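# Hang the ball-filled shallow basket on the stand's peg

## Task

Pick up the shallow basket by its cord loop and hang it from the peg on the stand. All the balls have to still be inside the basket at the end, or the task is not done.

## Robot and tools

Robot: two arms, left_arm and right_arm, each with a parallel two-finger gripper. Left_arm sits on the +y side, right_arm on the -y side. These names do not match the left and right of the images. Measured base positions in the scene frame: left_arm (-0.002, +0.246, +0.012) m, right_arm (+0.026, -0.339, +0.021) m. Both bases are turned only about 1 degree about z.

Frames. The scene frame has its origin at table-top height, halfway between the two nominal bases, with +z up and +x pointing out over the table. Everything reported about a hand is in that arm's own base frame: position, orientation, velocities, targets and its wrist camera pose. The table and the fixed cameras are given in the scene frame. Commanded offsets run along the axes of the arm's current Hand target. The gripper's fingers point along its +z and close along its y. The reported end_effector_position is the point between the pads, about 1 cm back from the fingertips.

Command rows. Every motion uses rows of 14 numbers, each in [-1, 1]. The first seven are left_arm: dx, dy, dz, rx, ry, rz, opening. The next seven are right_arm in the same order. Both halves are always present. dx to rz are relative offsets, not poses, measured from that arm's Hand target as it stood when the action or move began. 1.0 equals 0.6 m for dx, dy and dz. For rx, ry and rz together, which form one rotation vector, 1.0 equals 180 degrees. Opening is absolute: +1 is fully open (0.094 m) and -1 is closed. Six pose zeros keep an arm at its Hand target. A 0 opening is a real command to half-open, so repeat the current opening for a gripper you want unchanged.

execute_actions(actions, cameras): actions is a list of actions. Each action holds up to 15 rows, one row per 1/30 s step. If fewer rows are given, the last row is held for the remaining steps. All rows of one action count from that action's start pose. A new action starts again from the updated Hand target, so sending the same offset twice moves the arm twice. An empty list returns camera images and the full state. cameras lists camera names, ["all"] or [].

move(target, speed, blend, opening_speed, grip_force, blocking, cameras): drives each gripper in a straight line toward the offset in target. target is one 14-number row, or a list of up to 15 rows. Every row in the list counts from the same starting Hand targets. speed is in m/s, from 0.002 to 2.9, default 0.25; rotation is capped at twice that value in rad/s. It is one value, or one value per target. blend, in m, rounds the corners between targets; 0 means a stop at each target. opening_speed is the change per second on the -1..1 opening scale, at least 0.2. grip_force is newtons per pad, from 10 to 50, and stays set until you change it. Lower forces close the fingers slowly. blocking=false returns the result early while the move continues. Paths do not avoid obstacles or the other arm. Fast moves lag, overshoot and hit harder. Do not route a path close to an arm's own base; go around it. A move lasts at most 10 s.

wait(seconds 0 to 10, cameras): lets time pass while each arm holds its command. stop(cameras): brakes a running move. zoom_image(camera, region [x0,y0,x1,y1] in pixels, at most 504 by 504): gives a closer look at the latest image from cam_high, cam_low, cam_left_wrist or cam_right_wrist. All four images are 672x504. finished_scene(scene): ends the current scene, given as an integer, and cannot be undone. Call it only when the basket hangs on the peg on its own with every ball inside.

Results give each arm's end_effector_position in metres and end_effector_quat_wxyz, both in the base frame. They also give joint positions, joint torques, Hand target, grip_measured (on the opening scale), Tool commands, and a Joint velocities line that reads within noise when the arm is still. A move adds a move: line showing how it ended: done, off_target, moving, held or fault. It may add limits=paced, meaning the sent pose was clipped, or limits=held, meaning steps were withheld. Done means the arm is within 10 mm and 2 degrees of its goal. Neither done nor off_target tells you whether anything was touched. A gripper often rests a few cm short of its Hand target because of friction or load. Waiting does not fix this. Send the next command, or add the remaining distance as an offset. Each step, orientation is clipped to within 40 degrees of the measured orientation.

Gripping. grip_measured reads a little wide when empty. On a hard object it reads a few hundredths below the object's real width when squeezed. Use opening_speed to close gently on anything that deforms. To release, command an opening well above grip_measured.

Joint ranges (rad): waist -2.618..3.054, shoulder 0..3.142, elbow 0..3.142 (straight at 2.901), wrist pitch ±1.571, wrist yaw ±1.571, wrist roll ±2.094. Torque readings 1 to 3 wrap around at ±28 N m.

Avoid the following. Never let the two grippers, wrist cameras or fingers touch or squeeze each other. Do not strike the table, the stand or heavy objects fast. Do not drop the basket or a ball from a height, and do not release it while it is still moving. Nothing may end up off the table. Keep the basket level so the balls stay in. Avoid pressing hard against things, and do not pull on a wrist camera cable. An arm that is blocked keeps pushing; command its target back past the gripper to relieve it. Long holding, stretched-out arms and pushing at unreachable poses heat the motors. A MOTOR HOT line means rest that arm. At 90 °C the arm folds up and stops working. Loose objects may be nudged now and then. The fixed cameras are cam_high and cam_low, both behind the arms. Their calibration is approximate, to within about a centimetre.

Each tool is called after "Request:" in YAML: its name, and indented under it one key for each argument.

## Session

Request:
execute_actions:
  actions: []

Scene clock: 0.00 s.
left_arm: end_effector_position=(+0.4042, +0.0118, +0.1243) grip_measured=+1.000 end_effector_quat_wxyz=(+0.631, -0.032, +0.773, +0.058) | right_arm: end_effector_position=(+0.4089, -0.0214, +0.1077) grip_measured=+1.000 end_effector_quat_wxyz=(+0.600, +0.074, +0.795, -0.056)
Joint positions: left_arm=[-0.055 1.567 0.35 1.016 -0.184 0.013 0.094] | right_arm=[0.04 1.59 0.397 0.91 0.216 0.063 0.094]
Joint velocities: within noise
Joint torques (N m): no reading
Heat: left arm: 31 °C; right arm: 33 °C.
Hand target: left_arm +0.4071, +0.0118, +0.1353; +0.644, -0.034, +0.762, +0.057 | right_arm +0.4123, -0.0216, +0.1187; +0.613, +0.076, +0.785, -0.055
Tool commands: left_gripper/opening=+1.0 right_gripper/opening=+1.0
camera_calibration:
cam_left_wrist: T_world_to_cam=[[0.0673055, -0.985154, -0.157928, 0.00645794], [-0.773463, 0.0484696, -0.631986, 0.398027], [0.630258, 0.164688, -0.758718, -0.0588704], [0, 0, 0, 1]] pos_world=[0.344528, -0.00323493, 0.207902]
cam_right_wrist: T_world_to_cam=[[-0.267352, -0.958028, -0.103467, 0.099331], [-0.784512, 0.278754, -0.553928, 0.389387], [0.559521, -0.0669224, -0.82611, -0.0412862], [0, 0, 0, 1]] pos_world=[0.355135, -0.0161441, 0.191863]

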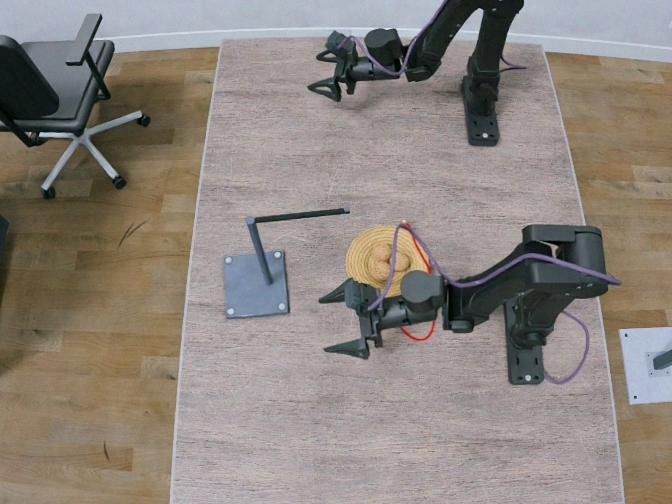

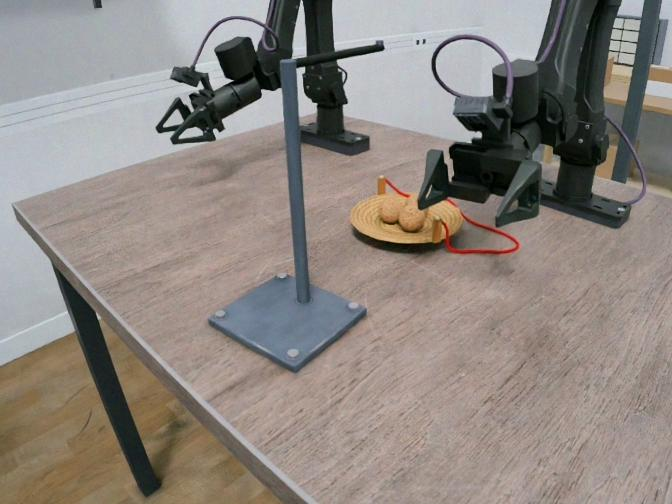

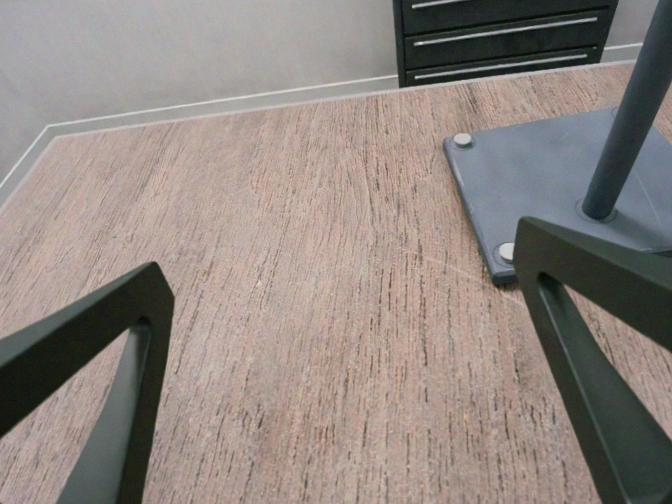

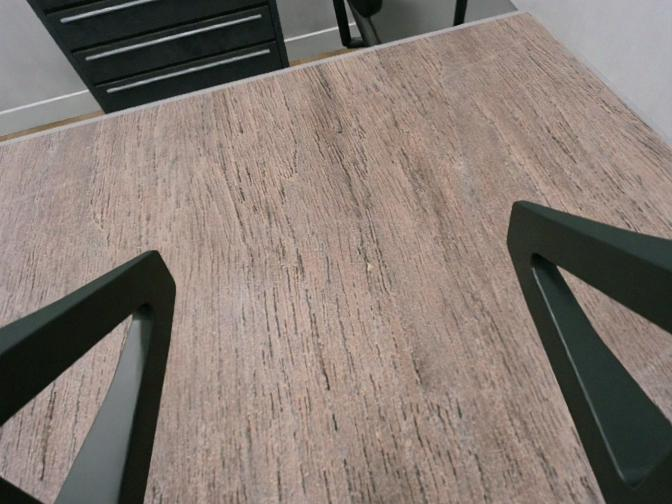

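Request:
move:
  target: [-0.25,0.1,-0.3,0,0.3,0,1,0,0,0,0,0,0,1]
  cameras: ["all"]

Scene clock: 4.17 s.
left_arm: end_effector_position=(+0.2459, +0.0441, +0.3087) grip_measured=+1.000 end_effector_quat_wxyz=(+0.226, -0.058, +0.972, +0.037) | right_arm: end_effector_position=(+0.4089, -0.0214, +0.1077) grip_measured=+1.000 end_effector_quat_wxyz=(+0.600, +0.074, +0.795, -0.056)
Joint positions: left_arm=[0.151 1.281 1.735 -1.564 -0.031 0.039 0.094] | right_arm=[0.04 1.59 0.397 0.91 0.216 0.063 0.094]
Joint torques (N m): left_arm=[0.36 -2.69 7.24 1.27 0.06 0.07] | right_arm=[0.09 -8.24 5.35 1.75 0.02 -0.04]
Heat: left arm: 31 °C; right arm: 34 °C.
Hand target: left_arm +0.2488, +0.0446, +0.3153; +0.228, -0.056, +0.971, +0.035 | right_arm +0.4123, -0.0216, +0.1187; +0.613, +0.076, +0.785, -0.055
Off the commanded pose: left_arm 0.007 m, 0 deg | right_arm 0.012 m, 2 deg.
joint sent to its limit (left arm) — joint 4 (wrist pitch), lower limit. The joint targets still meet the commanded pose.
move: off_target (right_arm)
camera_calibration:
cam_left_wrist: T_world_to_cam=[[0.00988894, -0.997579, -0.0688352, 0.0651432], [-0.975783, -0.02467, 0.217343, 0.181445], [-0.218515, 0.065019, -0.973665, 0.454904], [0, 0, 0, 1]] pos_world=[0.27581, 0.0398844, 0.407973]
cam_right_wrist: T_world_to_cam=[[-0.267352, -0.958028, -0.103467, 0.099331], [-0.784512, 0.278754, -0.553928, 0.389387], [0.559521, -0.0669224, -0.82611, -0.0412862], [0, 0, 0, 1]] pos_world=[0.355135, -0.0161441, 0.191863]

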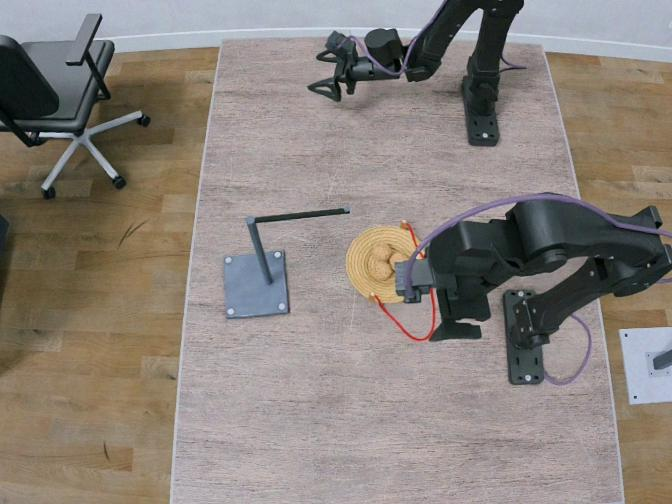

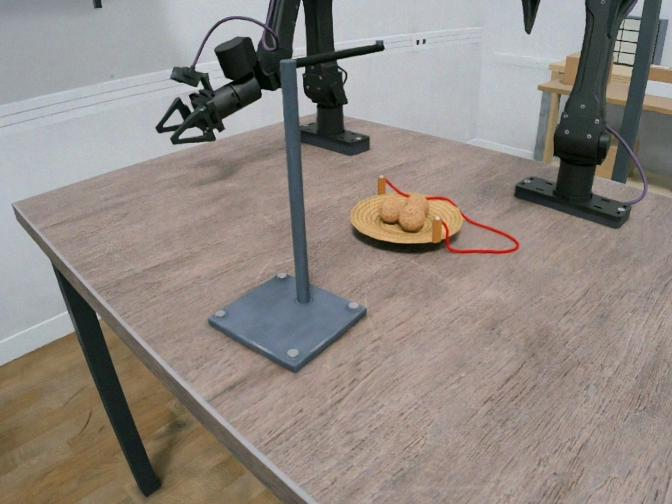

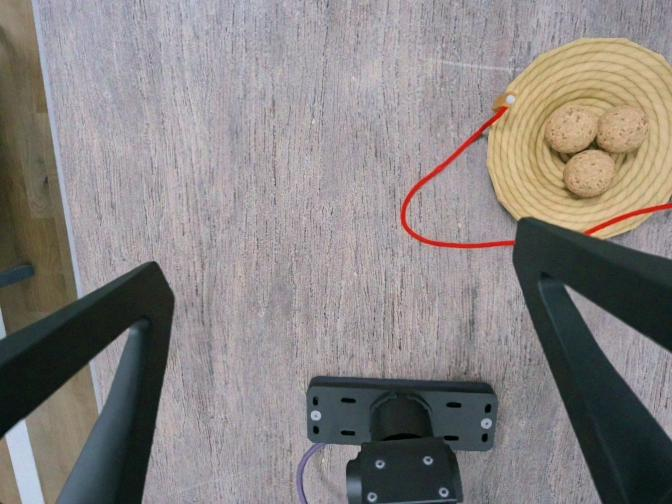

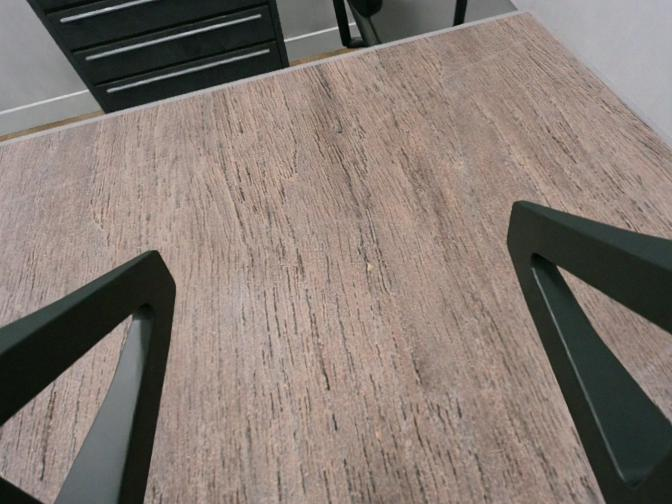

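Request:
move:
  target: [0.232,-0.182,0.183,-0.096,0.131,-0.455,0.3,0,0,0,0,0,0,1]
  cameras: ["all"]

Scene clock: 10.00 s.
left_arm: end_effector_position=(+0.1878, -0.0657, +0.1542) grip_measured=+0.303 end_effector_quat_wxyz=(-0.001, +0.706, -0.709, +0.007) | right_arm: end_effector_position=(+0.4089, -0.0214, +0.1077) grip_measured=+1.000 end_effector_quat_wxyz=(+0.600, +0.074, +0.795, -0.056)
Joint positions: left_arm=[-0.338 1.285 1.175 -1.447 0.003 -1.905 0.061] | right_arm=[0.04 1.59 0.397 0.91 0.216 0.063 0.094]
Joint torques (N m): left_arm=[-0.5 -3.28 4.68 0.49 -0.01 -0.11] | right_arm=[-0.02 -8.24 5.3 1.76 0.08 -0.05]
Heat: left arm: 31 °C; right arm: 34 °C.
Hand target: left_arm +0.1868, -0.0662, +0.1503; +0.001, +0.708, -0.706, +0.000 | right_arm +0.4123, -0.0216, +0.1187; +0.613, +0.076, +0.785, -0.055
Off the commanded pose: left_arm 0.004 m, 1 deg | right_arm 0.012 m, 2 deg.
move: off_target (right_arm)
camera_calibration:
cam_left_wrist: T_world_to_cam=[[0.991545, -0.121917, 0.044431, -0.198736], [-0.122713, -0.7697, 0.626501, -0.116621], [-0.0421823, -0.626656, -0.778153, 0.19025], [0, 0, 0, 1]] pos_world=[0.190771, 0.00522901, 0.229937]
cam_right_wrist: T_world_to_cam=[[-0.267352, -0.958028, -0.103467, 0.099331], [-0.784512, 0.278754, -0.553928, 0.389387], [0.559521, -0.0669224, -0.82611, -0.0412862], [0, 0, 0, 1]] pos_world=[0.355135, -0.0161441, 0.191863]

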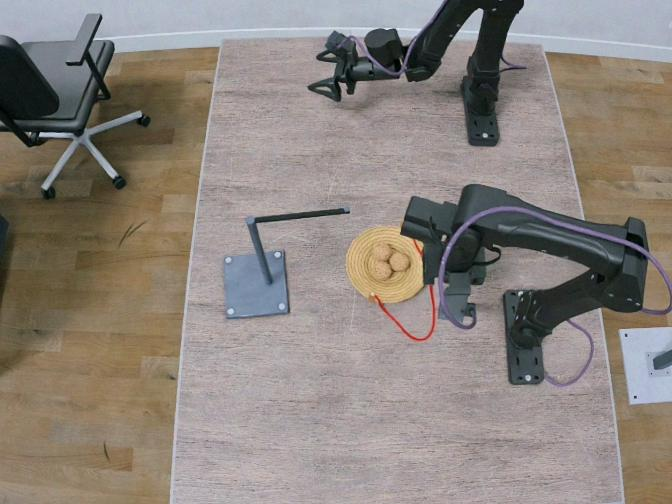

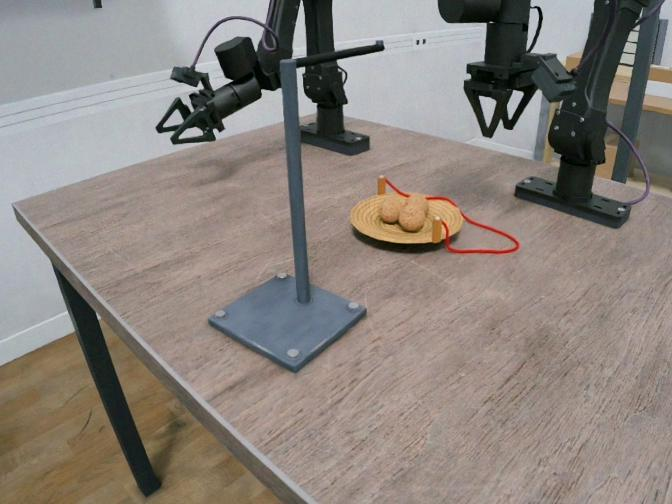

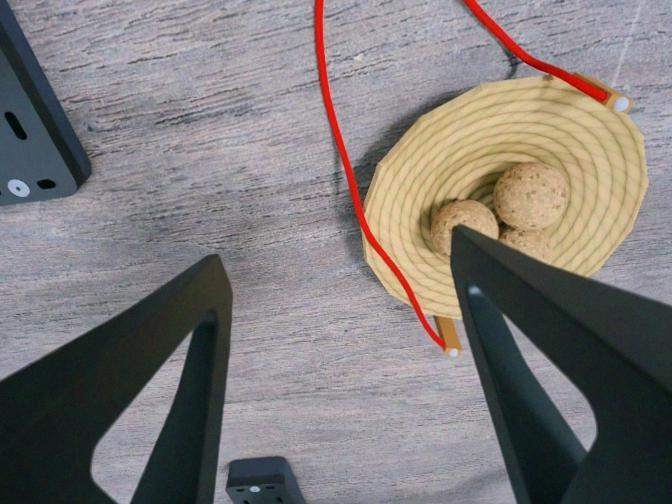

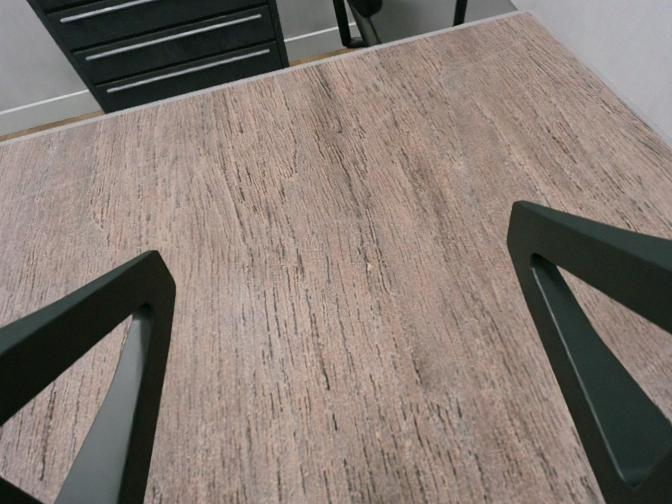

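Request:
move:
  target: [-0.022,-0.007,0.19,0,0,0,0.2,0,0,0,0,0,0,1]
  cameras: ["all"]

Scene clock: 12.07 s.
left_arm: end_effector_position=(+0.1927, -0.0554, +0.0405) grip_measured=+0.203 end_effector_quat_wxyz=(-0.002, +0.708, -0.706, +0.008) | right_arm: end_effector_position=(+0.4089, -0.0214, +0.1077) grip_measured=+1.000 end_effector_quat_wxyz=(+0.600, +0.074, +0.795, -0.056)
Joint positions: left_arm=[-0.281 1.339 0.757 -0.974 0.005 -1.855 0.056] | right_arm=[0.04 1.59 0.397 0.91 0.216 0.063 0.094]
Joint torques (N m): left_arm=[0.36 -3.3 4.57 0.51 -0.03 0.05] | right_arm=[0.01 -8.25 5.44 1.82 0.08 0.01]
Heat: left arm: 31 °C; right arm: 34 °C.
Hand target: left_arm +0.1907, -0.0532, +0.0363; +0.001, +0.708, -0.706, +0.000 | right_arm +0.4123, -0.0216, +0.1187; +0.613, +0.076, +0.785, -0.055
Off the commanded pose: left_arm 0.005 m, 1 deg | right_arm 0.012 m, 2 deg.
move: off_target (right_arm)
camera_calibration:
cam_left_wrist: T_world_to_cam=[[0.992351, -0.114692, 0.0456563, -0.197088], [-0.11785, -0.770107, 0.626934, -0.0378732], [-0.0367439, -0.627519, -0.777733, 0.107223], [0, 0, 0, 1]] pos_world=[0.195057, 0.0155136, 0.116133]
cam_right_wrist: T_world_to_cam=[[-0.267352, -0.958028, -0.103467, 0.099331], [-0.784512, 0.278754, -0.553928, 0.389387], [0.559521, -0.0669224, -0.82611, -0.0412862], [0, 0, 0, 1]] pos_world=[0.355135, -0.0161441, 0.191863]

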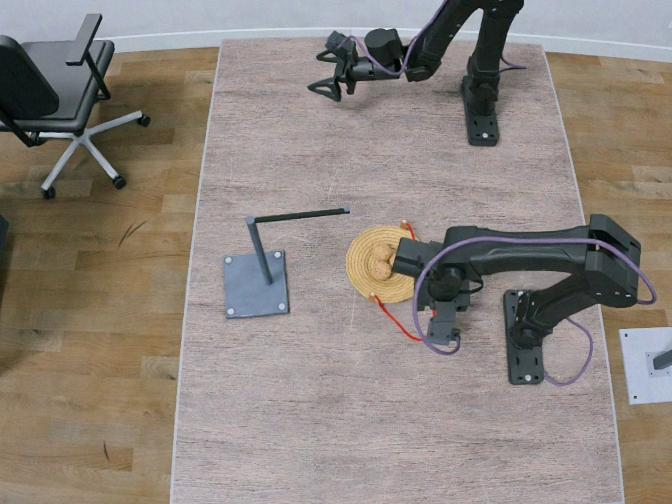

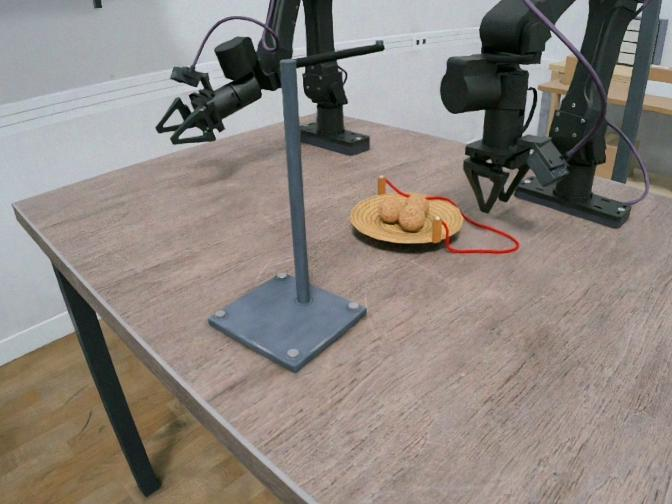

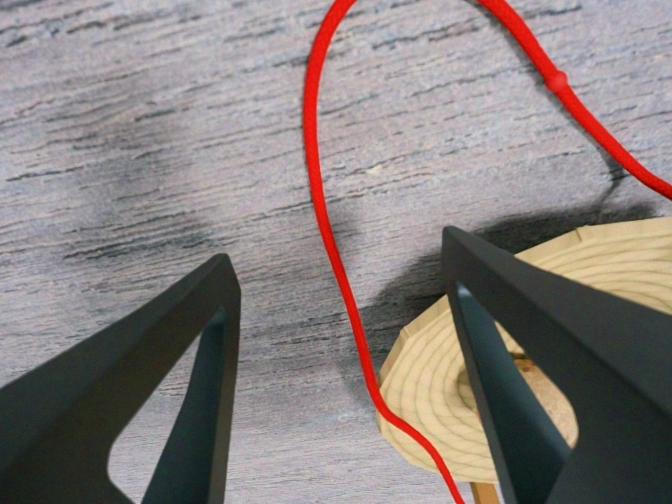

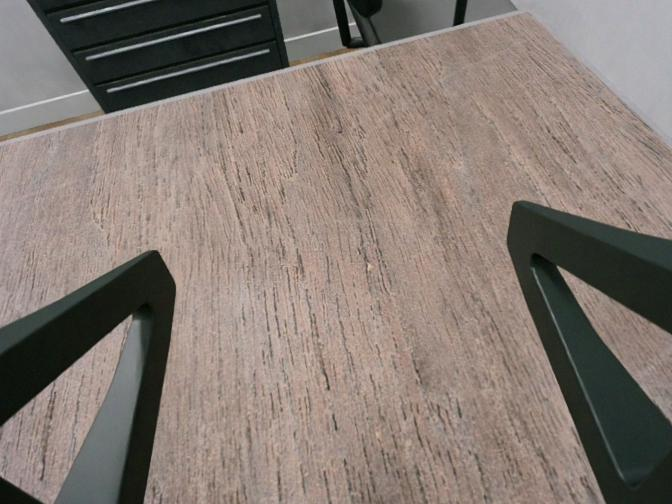

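Request:
move:
  target: [-0.008,0.01,0.058,0,0,0,0.0,0,0,0,0,0,0,1]
  speed: 0.1
  cameras: ["all"]

Request:
zoom_image:
  camera: "cam_low"
  region: [340, 120, 560, 280]

Scene clock: 13.70 s.
left_arm: end_effector_position=(+0.1868, -0.0508, +0.0049) grip_measured=+0.003 end_effector_quat_wxyz=(-0.001, +0.708, -0.706, +0.006) | right_arm: end_effector_position=(+0.4089, -0.0214, +0.1077) grip_measured=+1.000 end_effector_quat_wxyz=(+0.600, +0.074, +0.795, -0.056)
Joint positions: left_arm=[-0.266 1.382 0.634 -0.812 0.005 -1.84 0.047] | right_arm=[0.04 1.59 0.397 0.91 0.216 0.063 0.094]
Joint torques (N m): left_arm=[0.43 -3.54 4.27 0.5 -0.03 0.05] | right_arm=[0.2 -8.31 5.27 1.82 0.05 -0.05]
Heat: left arm: 31 °C; right arm: 34 °C.
Hand target: left_arm +0.1846, -0.0484, +0.0014; +0.001, +0.708, -0.706, +0.000 | right_arm +0.4123, -0.0216, +0.1187; +0.613, +0.076, +0.785, -0.055
Off the commanded pose: left_arm 0.005 m, 1 deg | right_arm 0.012 m, 2 deg.
move: off_target (right_arm)
camera_calibration:
cam_left_wrist: T_world_to_cam=[[0.992447, -0.115127, 0.0423559, -0.189028], [-0.116128, -0.770466, 0.626814, -0.0130597], [-0.0395297, -0.626999, -0.778017, 0.0828371], [0, 0, 0, 1]] pos_world=[0.189358, 0.0201144, 0.0806411]
cam_right_wrist: T_world_to_cam=[[-0.267352, -0.958028, -0.103467, 0.099331], [-0.784512, 0.278754, -0.553928, 0.389387], [0.559521, -0.0669224, -0.82611, -0.0412862], [0, 0, 0, 1]] pos_world=[0.355135, -0.0161441, 0.191863]

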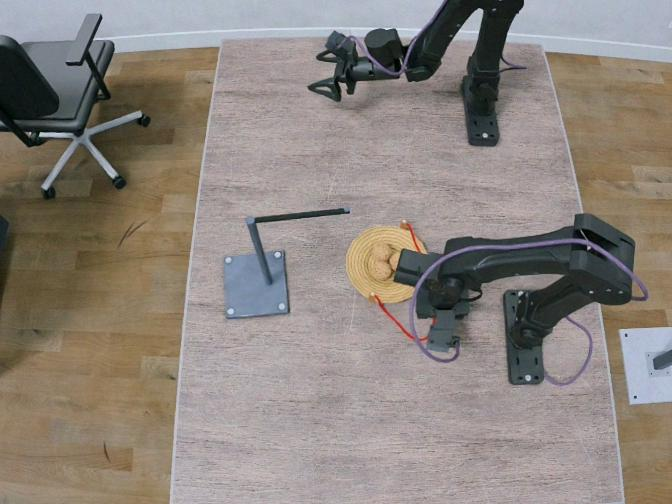

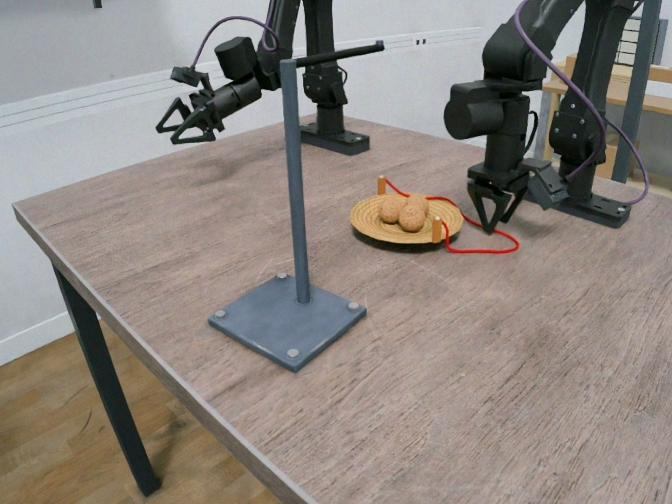

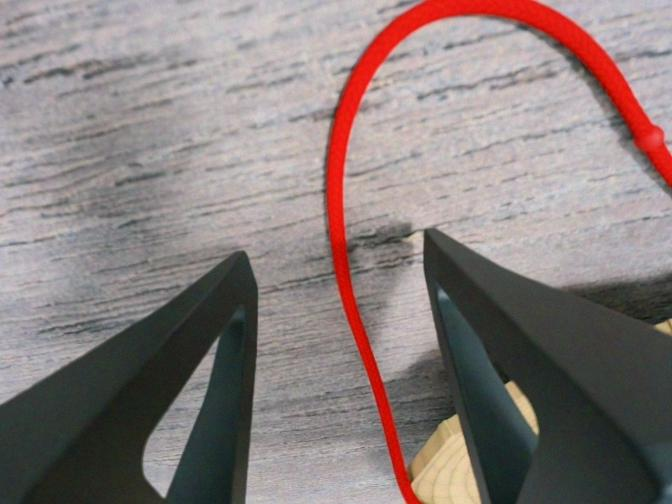

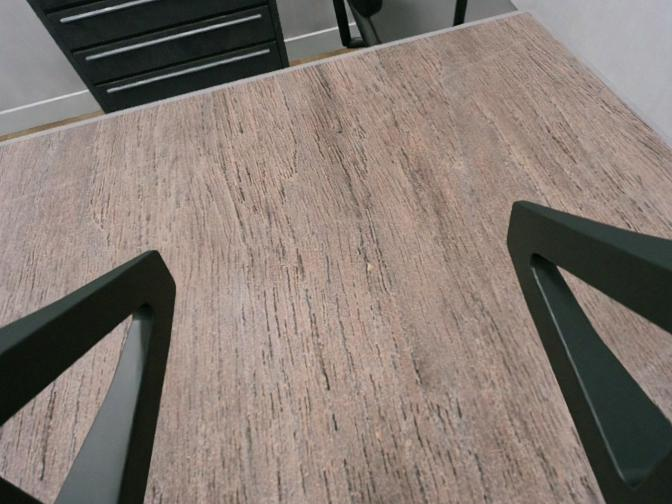

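Scaled by 2.291.

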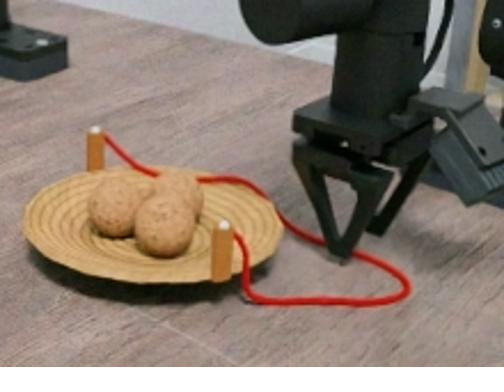

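Request:
move:
  target: [0,0,0.009,0,0,0,0.0,0,0,0,0,0,0,1]
  speed: 0.03

Request:
move:
  target: [0,0,0,0,0,0,-1,0,0,0,0,0,0,1]
  opening_speed: 0.6
  cameras: ["cam_low","cam_left_wrist"]

Request:
zoom_image:
  camera: "cam_low"
  region: [340, 120, 560, 280]

Scene clock: 14.93 s.
left_arm: end_effector_position=(+0.1874, -0.0510, -0.0001) grip_measured=+0.003 end_effector_quat_wxyz=(-0.001, +0.708, -0.706, +0.007) | right_arm: end_effector_position=(+0.4089, -0.0214, +0.1077) grip_measured=+1.000 end_effector_quat_wxyz=(+0.600, +0.074, +0.795, -0.056)
Joint positions: left_arm=[-0.266 1.395 0.622 -0.785 0.005 -1.839 0.047] | right_arm=[0.04 1.59 0.397 0.91 0.216 0.063 0.094]
Joint torques (N m): left_arm=[0.42 -3.55 4.07 0.5 -0.03 0.05] | right_arm=[-0.03 -8.01 5.39 1.75 0.05 -0.01]
Heat: left arm: 31 °C; right arm: 34 °C.
Hand target: left_arm +0.1846, -0.0484, -0.0040; +0.001, +0.708, -0.706, +0.000 | right_arm +0.4123, -0.0216, +0.1187; +0.613, +0.076, +0.785, -0.055
Off the commanded pose: left_arm 0.005 m, 1 deg | right_arm 0.012 m, 2 deg.
move: off_target (right_arm)

Scene clock: 16.80 s.
left_arm: end_effector_position=(+0.1875, -0.0510, -0.0001) grip_measured=-0.971 end_effector_quat_wxyz=(-0.001, +0.708, -0.706, +0.007) | right_arm: end_effector_position=(+0.4089, -0.0214, +0.1077) grip_measured=+1.000 end_effector_quat_wxyz=(+0.600, +0.074, +0.795, -0.056)
Joint positions: left_arm=[-0.266 1.395 0.622 -0.784 0.005 -1.839 0.001] | right_arm=[0.04 1.59 0.397 0.91 0.216 0.063 0.094]
Joint torques (N m): left_arm=[0.42 -3.55 4.08 0.53 -0.03 0.05] | right_arm=[0.23 -8.25 5.09 1.78 0.14 -0.02]
Heat: left arm: 31 °C; right arm: 34 °C.
Hand target: left_arm +0.1845, -0.0484, -0.0040; +0.001, +0.708, -0.706, +0.000 | right_arm +0.4123, -0.0216, +0.1187; +0.613, +0.076, +0.785, -0.055
Off the commanded pose: left_arm 0.006 m, 1 deg | right_arm 0.012 m, 2 deg.
move: off_target (right_arm)
camera_calibration:
cam_left_wrist: T_world_to_cam=[[0.992304, -0.115501, 0.0446381, -0.189573], [-0.117837, -0.770061, 0.626994, -0.00970259], [-0.0380444, -0.627428, -0.777744, 0.0785472], [0, 0, 0, 1]] pos_world=[0.189959, 0.0199153, 0.0756353]
Images, in order (width x height): cam_low 672x504, cam_left_wrist 672x504.

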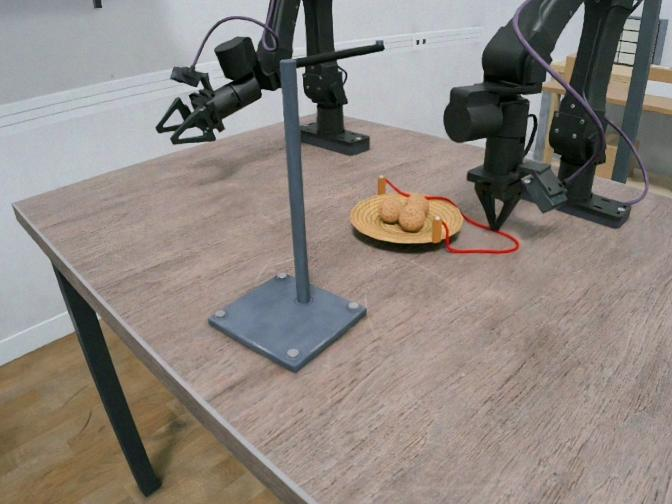

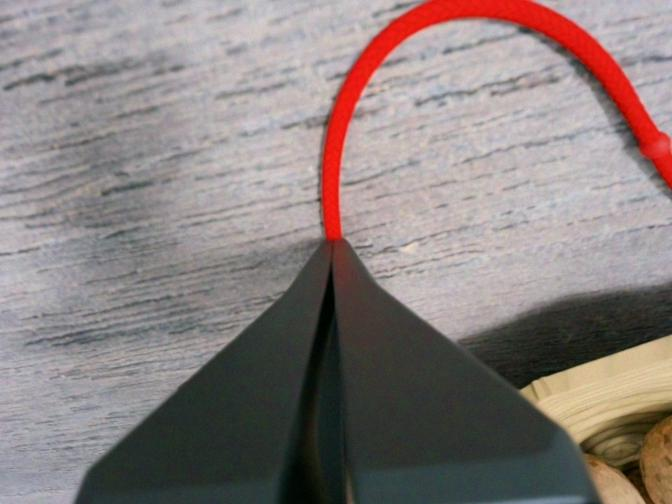

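Scaled by 2.291.

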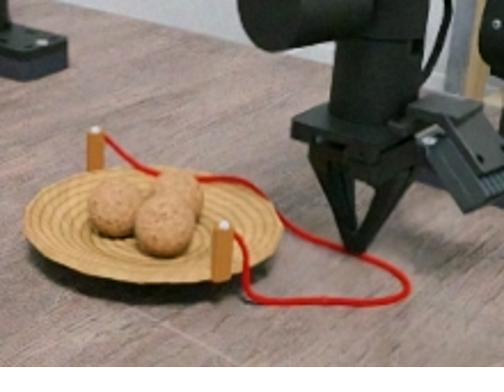

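Request:
move:
  target:
    - [0.033,-0.033,-0.173,0,0,0.03,-1,0,0,0,0,0,0,1]
    - [0.183,-0.156,-0.332,0,0,0.117,-1,0,0,0,0,0,0,1]
  blend: [0.02,0]
  speed: 0.1
  cameras: ["all"]

Request:
zoom_image:
  camera: "cam_low"
  region: [340, 60, 560, 260]

Scene clock: 20.53 s.
left_arm: end_effector_position=(+0.2761, -0.1553, +0.1926) grip_measured=-0.972 end_effector_quat_wxyz=(+0.005, -0.571, +0.820, -0.018) | right_arm: end_effector_position=(+0.4089, -0.0214, +0.1077) grip_measured=+1.000 end_effector_quat_wxyz=(+0.600, +0.074, +0.795, -0.056)
Joint positions: left_arm=[-0.512 1.738 1.754 -1.551 0.006 -1.729 0.001] | right_arm=[0.04 1.59 0.397 0.91 0.216 0.063 0.094]
Joint torques (N m): left_arm=[-0.42 -6.94 8.09 0.35 -0.04 0.04] | right_arm=[-0.12 -8.31 5.46 1.79 0.08 0.06]
Heat: left arm: 31 °C; right arm: 34 °C.
Hand target: left_arm +0.2789, -0.1578, +0.1953; -0.001, -0.567, +0.824, +0.000 | right_arm +0.4123, -0.0216, +0.1187; +0.613, +0.076, +0.785, -0.055
Off the commanded pose: left_arm 0.004 m, 2 deg | right_arm 0.012 m, 2 deg.
joint sent to its limit (left arm) — joint 4 (wrist pitch), lower limit. The joint targets still meet the commanded pose.
move: off_target (right_arm)
camera_calibration:
cam_left_wrist: T_world_to_cam=[[0.888544, -0.453706, 0.0681153, -0.326581], [-0.391977, -0.673579, 0.626614, -0.109601], [-0.238418, -0.583474, -0.776347, 0.228193], [0, 0, 0, 1]] pos_world=[0.301626, -0.0888518, 0.268079]
cam_right_wrist: T_world_to_cam=[[-0.267352, -0.958028, -0.103467, 0.099331], [-0.784512, 0.278754, -0.553928, 0.389387], [0.559521, -0.0669224, -0.82611, -0.0412862], [0, 0, 0, 1]] pos_world=[0.355135, -0.0161441, 0.191863]

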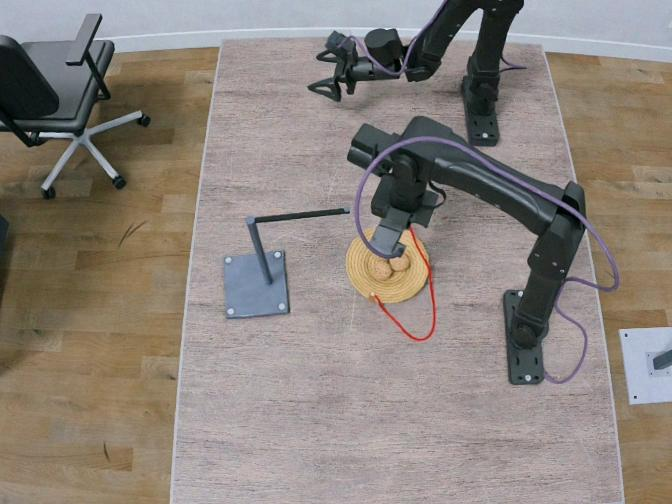

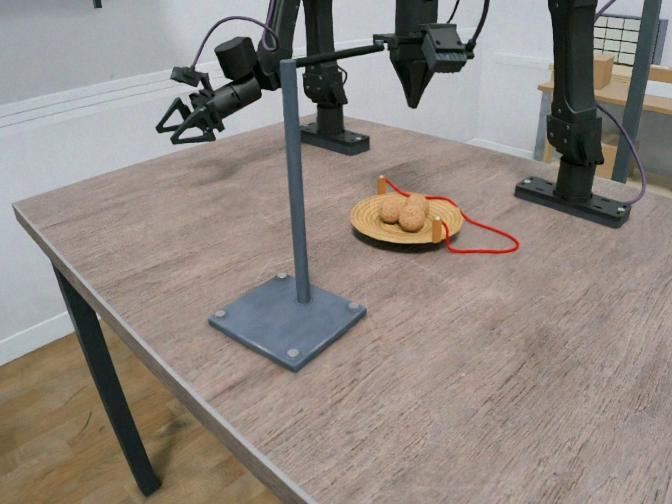

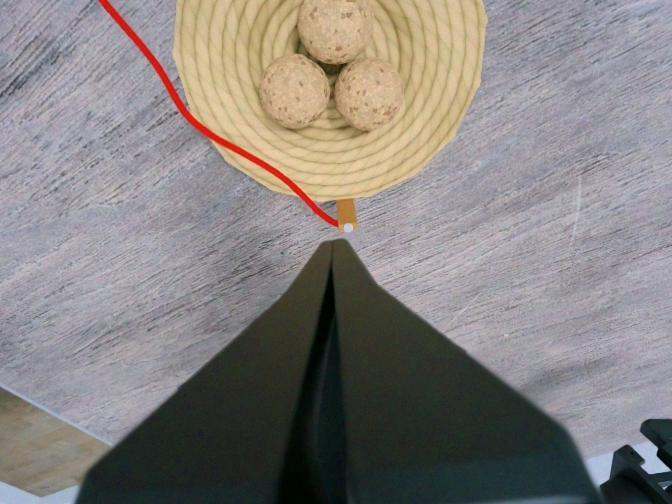

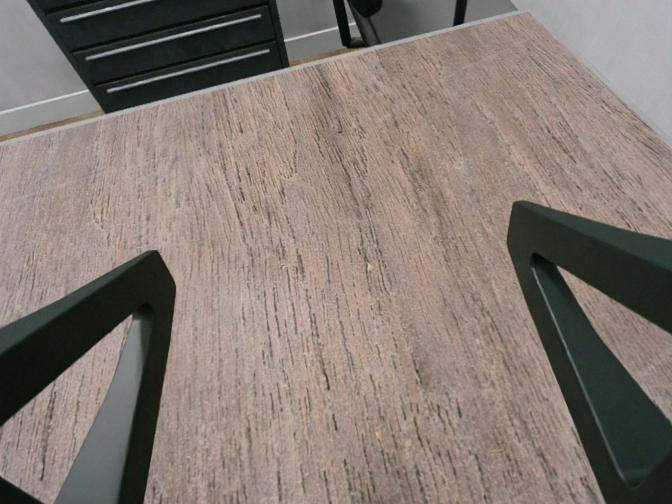

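Scaled by 2.291.

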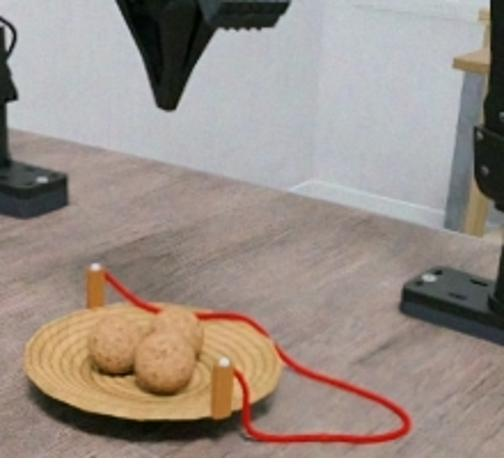

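Request:
move:
  target:
    - [-0.114,0.211,0.25,0,0,-0.117,-1,0,0,0,0,0,0,1]
    - [-0.114,0.211,0.25,0,0,-0.117,-0.3,0,0,0,0,0,0,1]
    - [-0.114,0.211,0.333,0,0,-0.117,-0.3,0,0,0,0,0,0,1]
  speed: [0.2,0.2,0.08]

Request:
move:
  target: [0,0,0.014,0,0,0,-0.3,0,0,0,0,0,0,1]
  speed: 0.015
  cameras: ["cam_low","cam_left_wrist"]

Request:
zoom_image:
  camera: "cam_low"
  region: [440, 160, 540, 260]

Scene clock: 24.73 s.
left_arm: end_effector_position=(+0.1870, -0.0510, -0.0011) grip_measured=-0.303 end_effector_quat_wxyz=(+0.000, +0.703, -0.711, +0.007) | right_arm: end_effector_position=(+0.4089, -0.0214, +0.1077) grip_measured=+1.000 end_effector_quat_wxyz=(+0.600, +0.074, +0.795, -0.056)
Joint positions: left_arm=[-0.265 1.397 0.62 -0.781 0.007 -1.825 0.033] | right_arm=[0.04 1.59 0.397 0.91 0.216 0.063 0.094]
Joint torques (N m): left_arm=[0.17 -3.59 4.18 0.51 -0.05 -0.12] | right_arm=[-0.03 -8.17 5.29 1.79 0.09 -0.06]
Heat: left arm: 31 °C; right arm: 35 °C.
Hand target: left_arm +0.1847, -0.0489, -0.0045; +0.001, +0.708, -0.706, +0.000 | right_arm +0.4123, -0.0216, +0.1187; +0.613, +0.076, +0.785, -0.055
Off the commanded pose: left_arm 0.005 m, 1 deg | right_arm 0.012 m, 2 deg.
move: off_target (right_arm)

Scene clock: 25.53 s.
left_arm: end_effector_position=(+0.1880, -0.0513, -0.0033) grip_measured=-0.302 end_effector_quat_wxyz=(-0.001, +0.703, -0.711, +0.009) | right_arm: end_effector_position=(+0.4089, -0.0214, +0.1077) grip_measured=+1.000 end_effector_quat_wxyz=(+0.600, +0.074, +0.795, -0.056)
Joint positions: left_arm=[-0.265 1.403 0.614 -0.765 0.007 -1.825 0.033] | right_arm=[0.04 1.59 0.397 0.91 0.216 0.063 0.094]
Joint torques (N m): left_arm=[0.16 -2.44 2.85 0.83 -0.05 -0.12] | right_arm=[-0.01 -8.31 5.18 1.77 0.11 0]
Heat: left arm: 31 °C; right arm: 35 °C.
Hand target: left_arm +0.1847, -0.0489, -0.0129; +0.001, +0.708, -0.706, +0.000 | right_arm +0.4123, -0.0216, +0.1187; +0.613, +0.076, +0.785, -0.055
Off the commanded pose: left_arm 0.010 m, 1 deg | right_arm 0.012 m, 2 deg.
move: off_target (right_arm)
camera_calibration:
cam_left_wrist: T_world_to_cam=[[0.990661, -0.128224, 0.0463523, -0.190313], [-0.128695, -0.767106, 0.628479, -0.00563195], [-0.045029, -0.628575, -0.776444, 0.0771043], [0, 0, 0, 1]] pos_world=[0.191282, 0.0197429, 0.0722282]
Images, in order (width x height): cam_low 672x504, cam_left_wrist 672x504.

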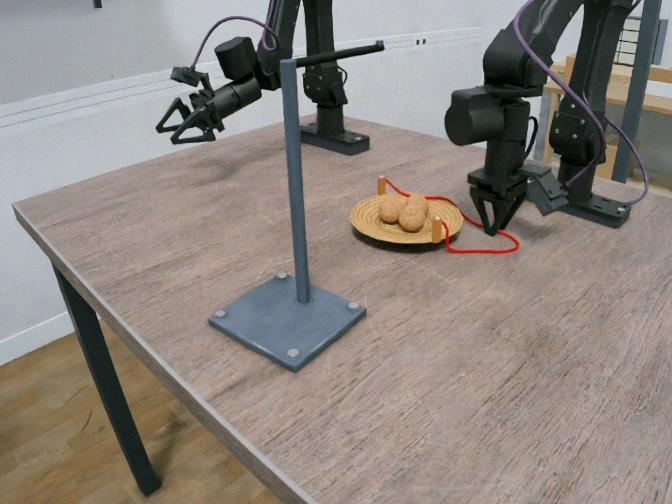

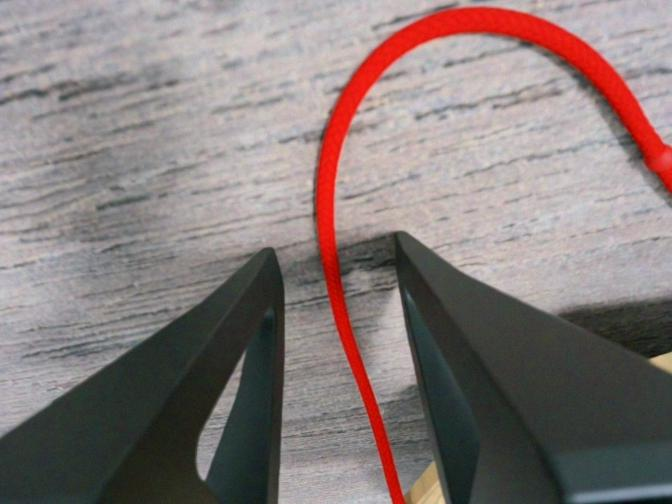

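Scaled by 5.040.

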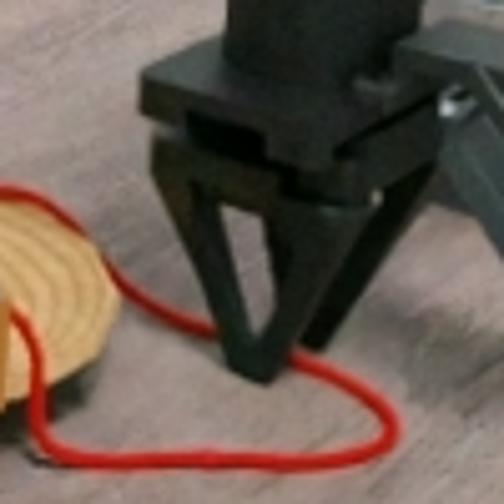

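Request:
move:
  target: [0,0,-0.006,0,0,0,-1,0,0,0,0,0,0,1]
  opening_speed: 0.6
  cameras: ["cam_low","cam_left_wrist"]

Request:
zoom_image:
  camera: "cam_low"
  region: [440, 160, 540, 260]

Scene clock: 27.07 s.
left_arm: end_effector_position=(+0.1880, -0.0514, -0.0033) grip_measured=-0.923 end_effector_quat_wxyz=(-0.001, +0.703, -0.711, +0.009) | right_arm: end_effector_position=(+0.4089, -0.0214, +0.1077) grip_measured=+1.000 end_effector_quat_wxyz=(+0.600, +0.074, +0.795, -0.056)
Joint positions: left_arm=[-0.265 1.403 0.614 -0.765 0.007 -1.826 0.004] | right_arm=[0.04 1.59 0.397 0.91 0.216 0.063 0.094]
Joint torques (N m): left_arm=[0.16 -3.11 3.62 0.62 -0.06 -0.11] | right_arm=[-0.08 -8.18 5.49 1.81 0.04 -0.06]
Heat: left arm: 31 °C; right arm: 35 °C.
Hand target: left_arm +0.1847, -0.0489, -0.0093; +0.001, +0.708, -0.706, +0.000 | right_arm +0.4123, -0.0216, +0.1187; +0.613, +0.076, +0.785, -0.055
Off the commanded pose: left_arm 0.007 m, 1 deg | right_arm 0.012 m, 2 deg.
move: off_target (right_arm)
camera_calibration:
cam_left_wrist: T_world_to_cam=[[0.990705, -0.127913, 0.0462892, -0.190322], [-0.128398, -0.766928, 0.628758, -0.00571271], [-0.0449255, -0.628857, -0.776222, 0.0770733], [0, 0, 0, 1]] pos_world=[0.191282, 0.0197423, 0.0722278]
Images, in order (width x height): cam_low 672x504, cam_left_wrist 672x504.

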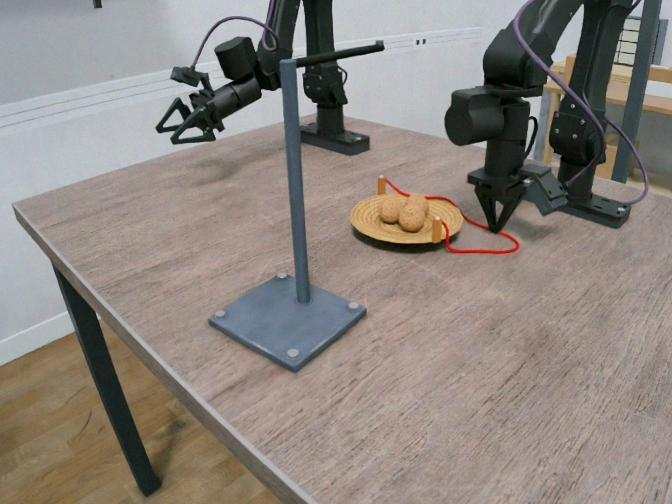

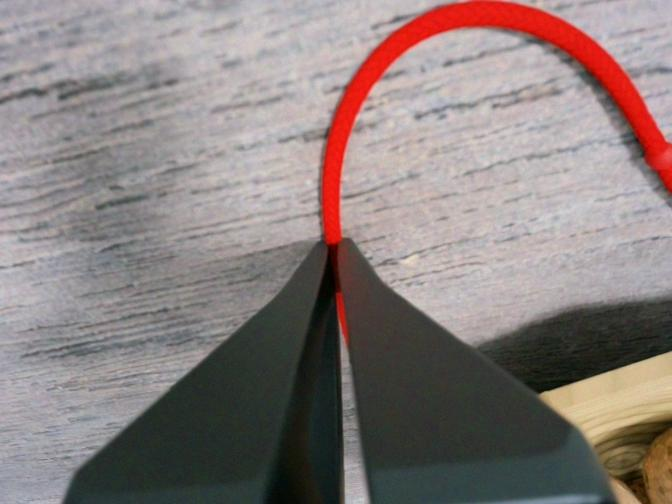

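Scaled by 5.040.

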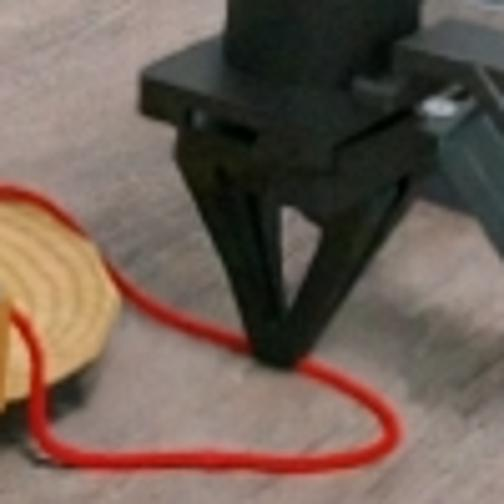

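Request:
move:
  target:
    - [0.033,-0.033,-0.173,0,0,0.03,-1,0,0,0,0,0,0,1]
    - [0.183,-0.156,-0.317,0,0,0.117,-1,0,0,0,0,0,0,1]
  blend: [0.02,0]
  speed: 0.1
  cameras: ["all"]

Request:
zoom_image:
  camera: "cam_low"
  region: [340, 60, 560, 260]

Scene clock: 30.50 s.
left_arm: end_effector_position=(+0.2754, -0.1557, +0.1780) grip_measured=-0.926 end_effector_quat_wxyz=(-0.004, -0.571, +0.821, -0.001) | right_arm: end_effector_position=(+0.4089, -0.0214, +0.1077) grip_measured=+1.000 end_effector_quat_wxyz=(+0.600, +0.074, +0.795, -0.056)
Joint positions: left_arm=[-0.514 1.761 1.723 -1.535 0.007 -1.729 0.003] | right_arm=[0.04 1.59 0.397 0.91 0.216 0.063 0.094]
Joint torques (N m): left_arm=[-0.39 -7.13 8.38 0.28 -0.05 0.03] | right_arm=[-0.01 -8.36 5.35 1.78 0.03 -0.07]
Heat: left arm: 31 °C; right arm: 35 °C.
Hand target: left_arm +0.2789, -0.1582, +0.1808; -0.001, -0.567, +0.824, +0.000 | right_arm +0.4123, -0.0216, +0.1187; +0.613, +0.076, +0.785, -0.055
Off the commanded pose: left_arm 0.005 m, 1 deg | right_arm 0.012 m, 2 deg.
move: off_target (right_arm)
camera_calibration:
cam_left_wrist: T_world_to_cam=[[0.889855, -0.455256, 0.0299904, -0.318931], [-0.371272, -0.684358, 0.627543, -0.108529], [-0.265169, -0.569557, -0.778004, 0.226346], [0, 0, 0, 1]] pos_world=[0.303529, -0.0905512, 0.253769]
cam_right_wrist: T_world_to_cam=[[-0.267352, -0.958028, -0.103467, 0.099331], [-0.784512, 0.278754, -0.553928, 0.389387], [0.559521, -0.0669224, -0.82611, -0.0412862], [0, 0, 0, 1]] pos_world=[0.355135, -0.0161441, 0.191863]

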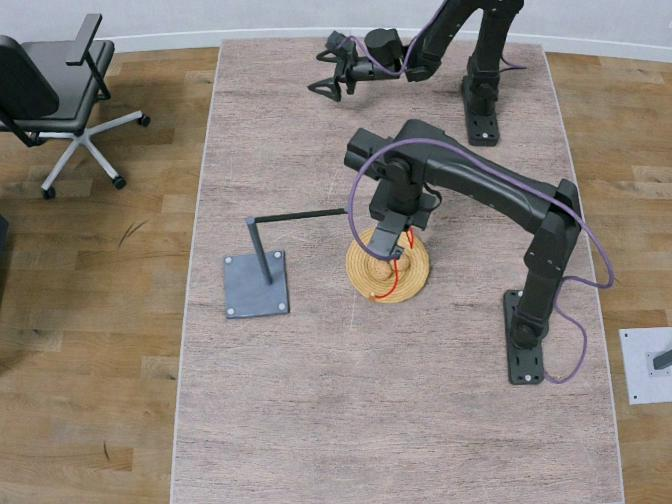

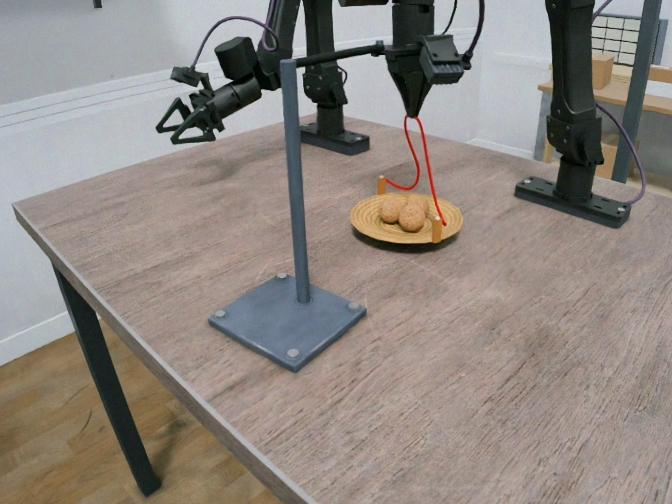

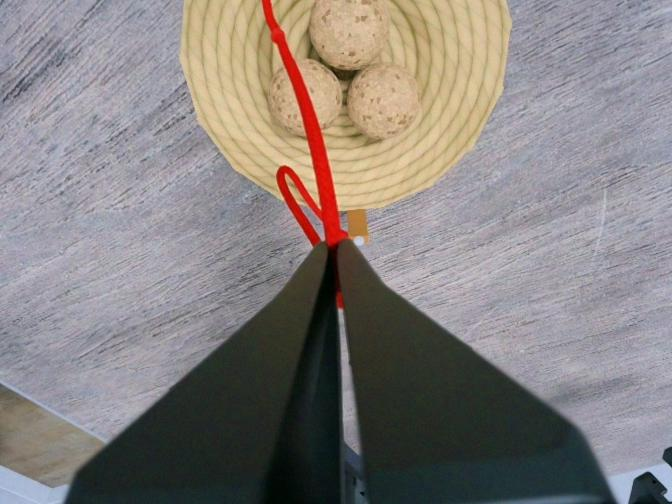

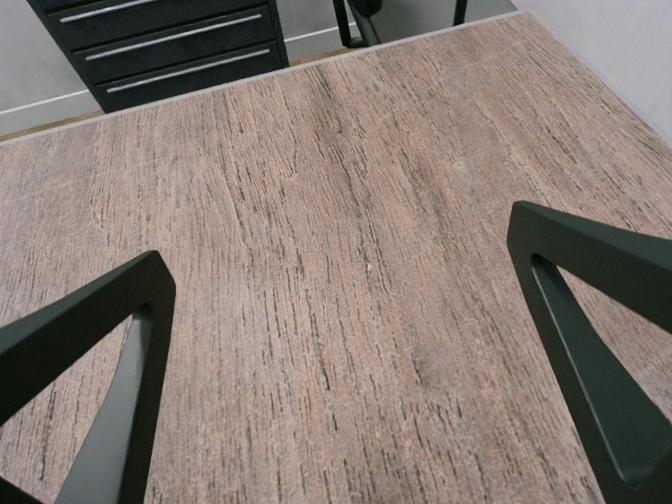

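Scaled by 2.291.

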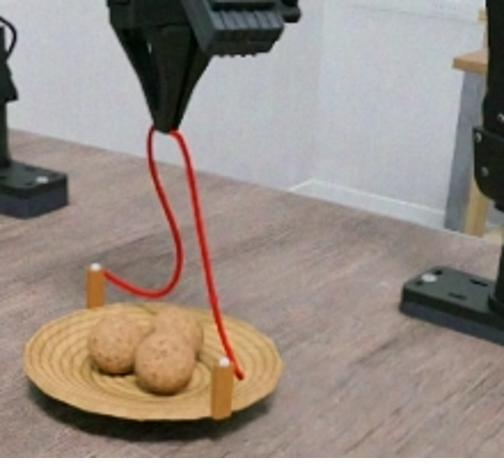

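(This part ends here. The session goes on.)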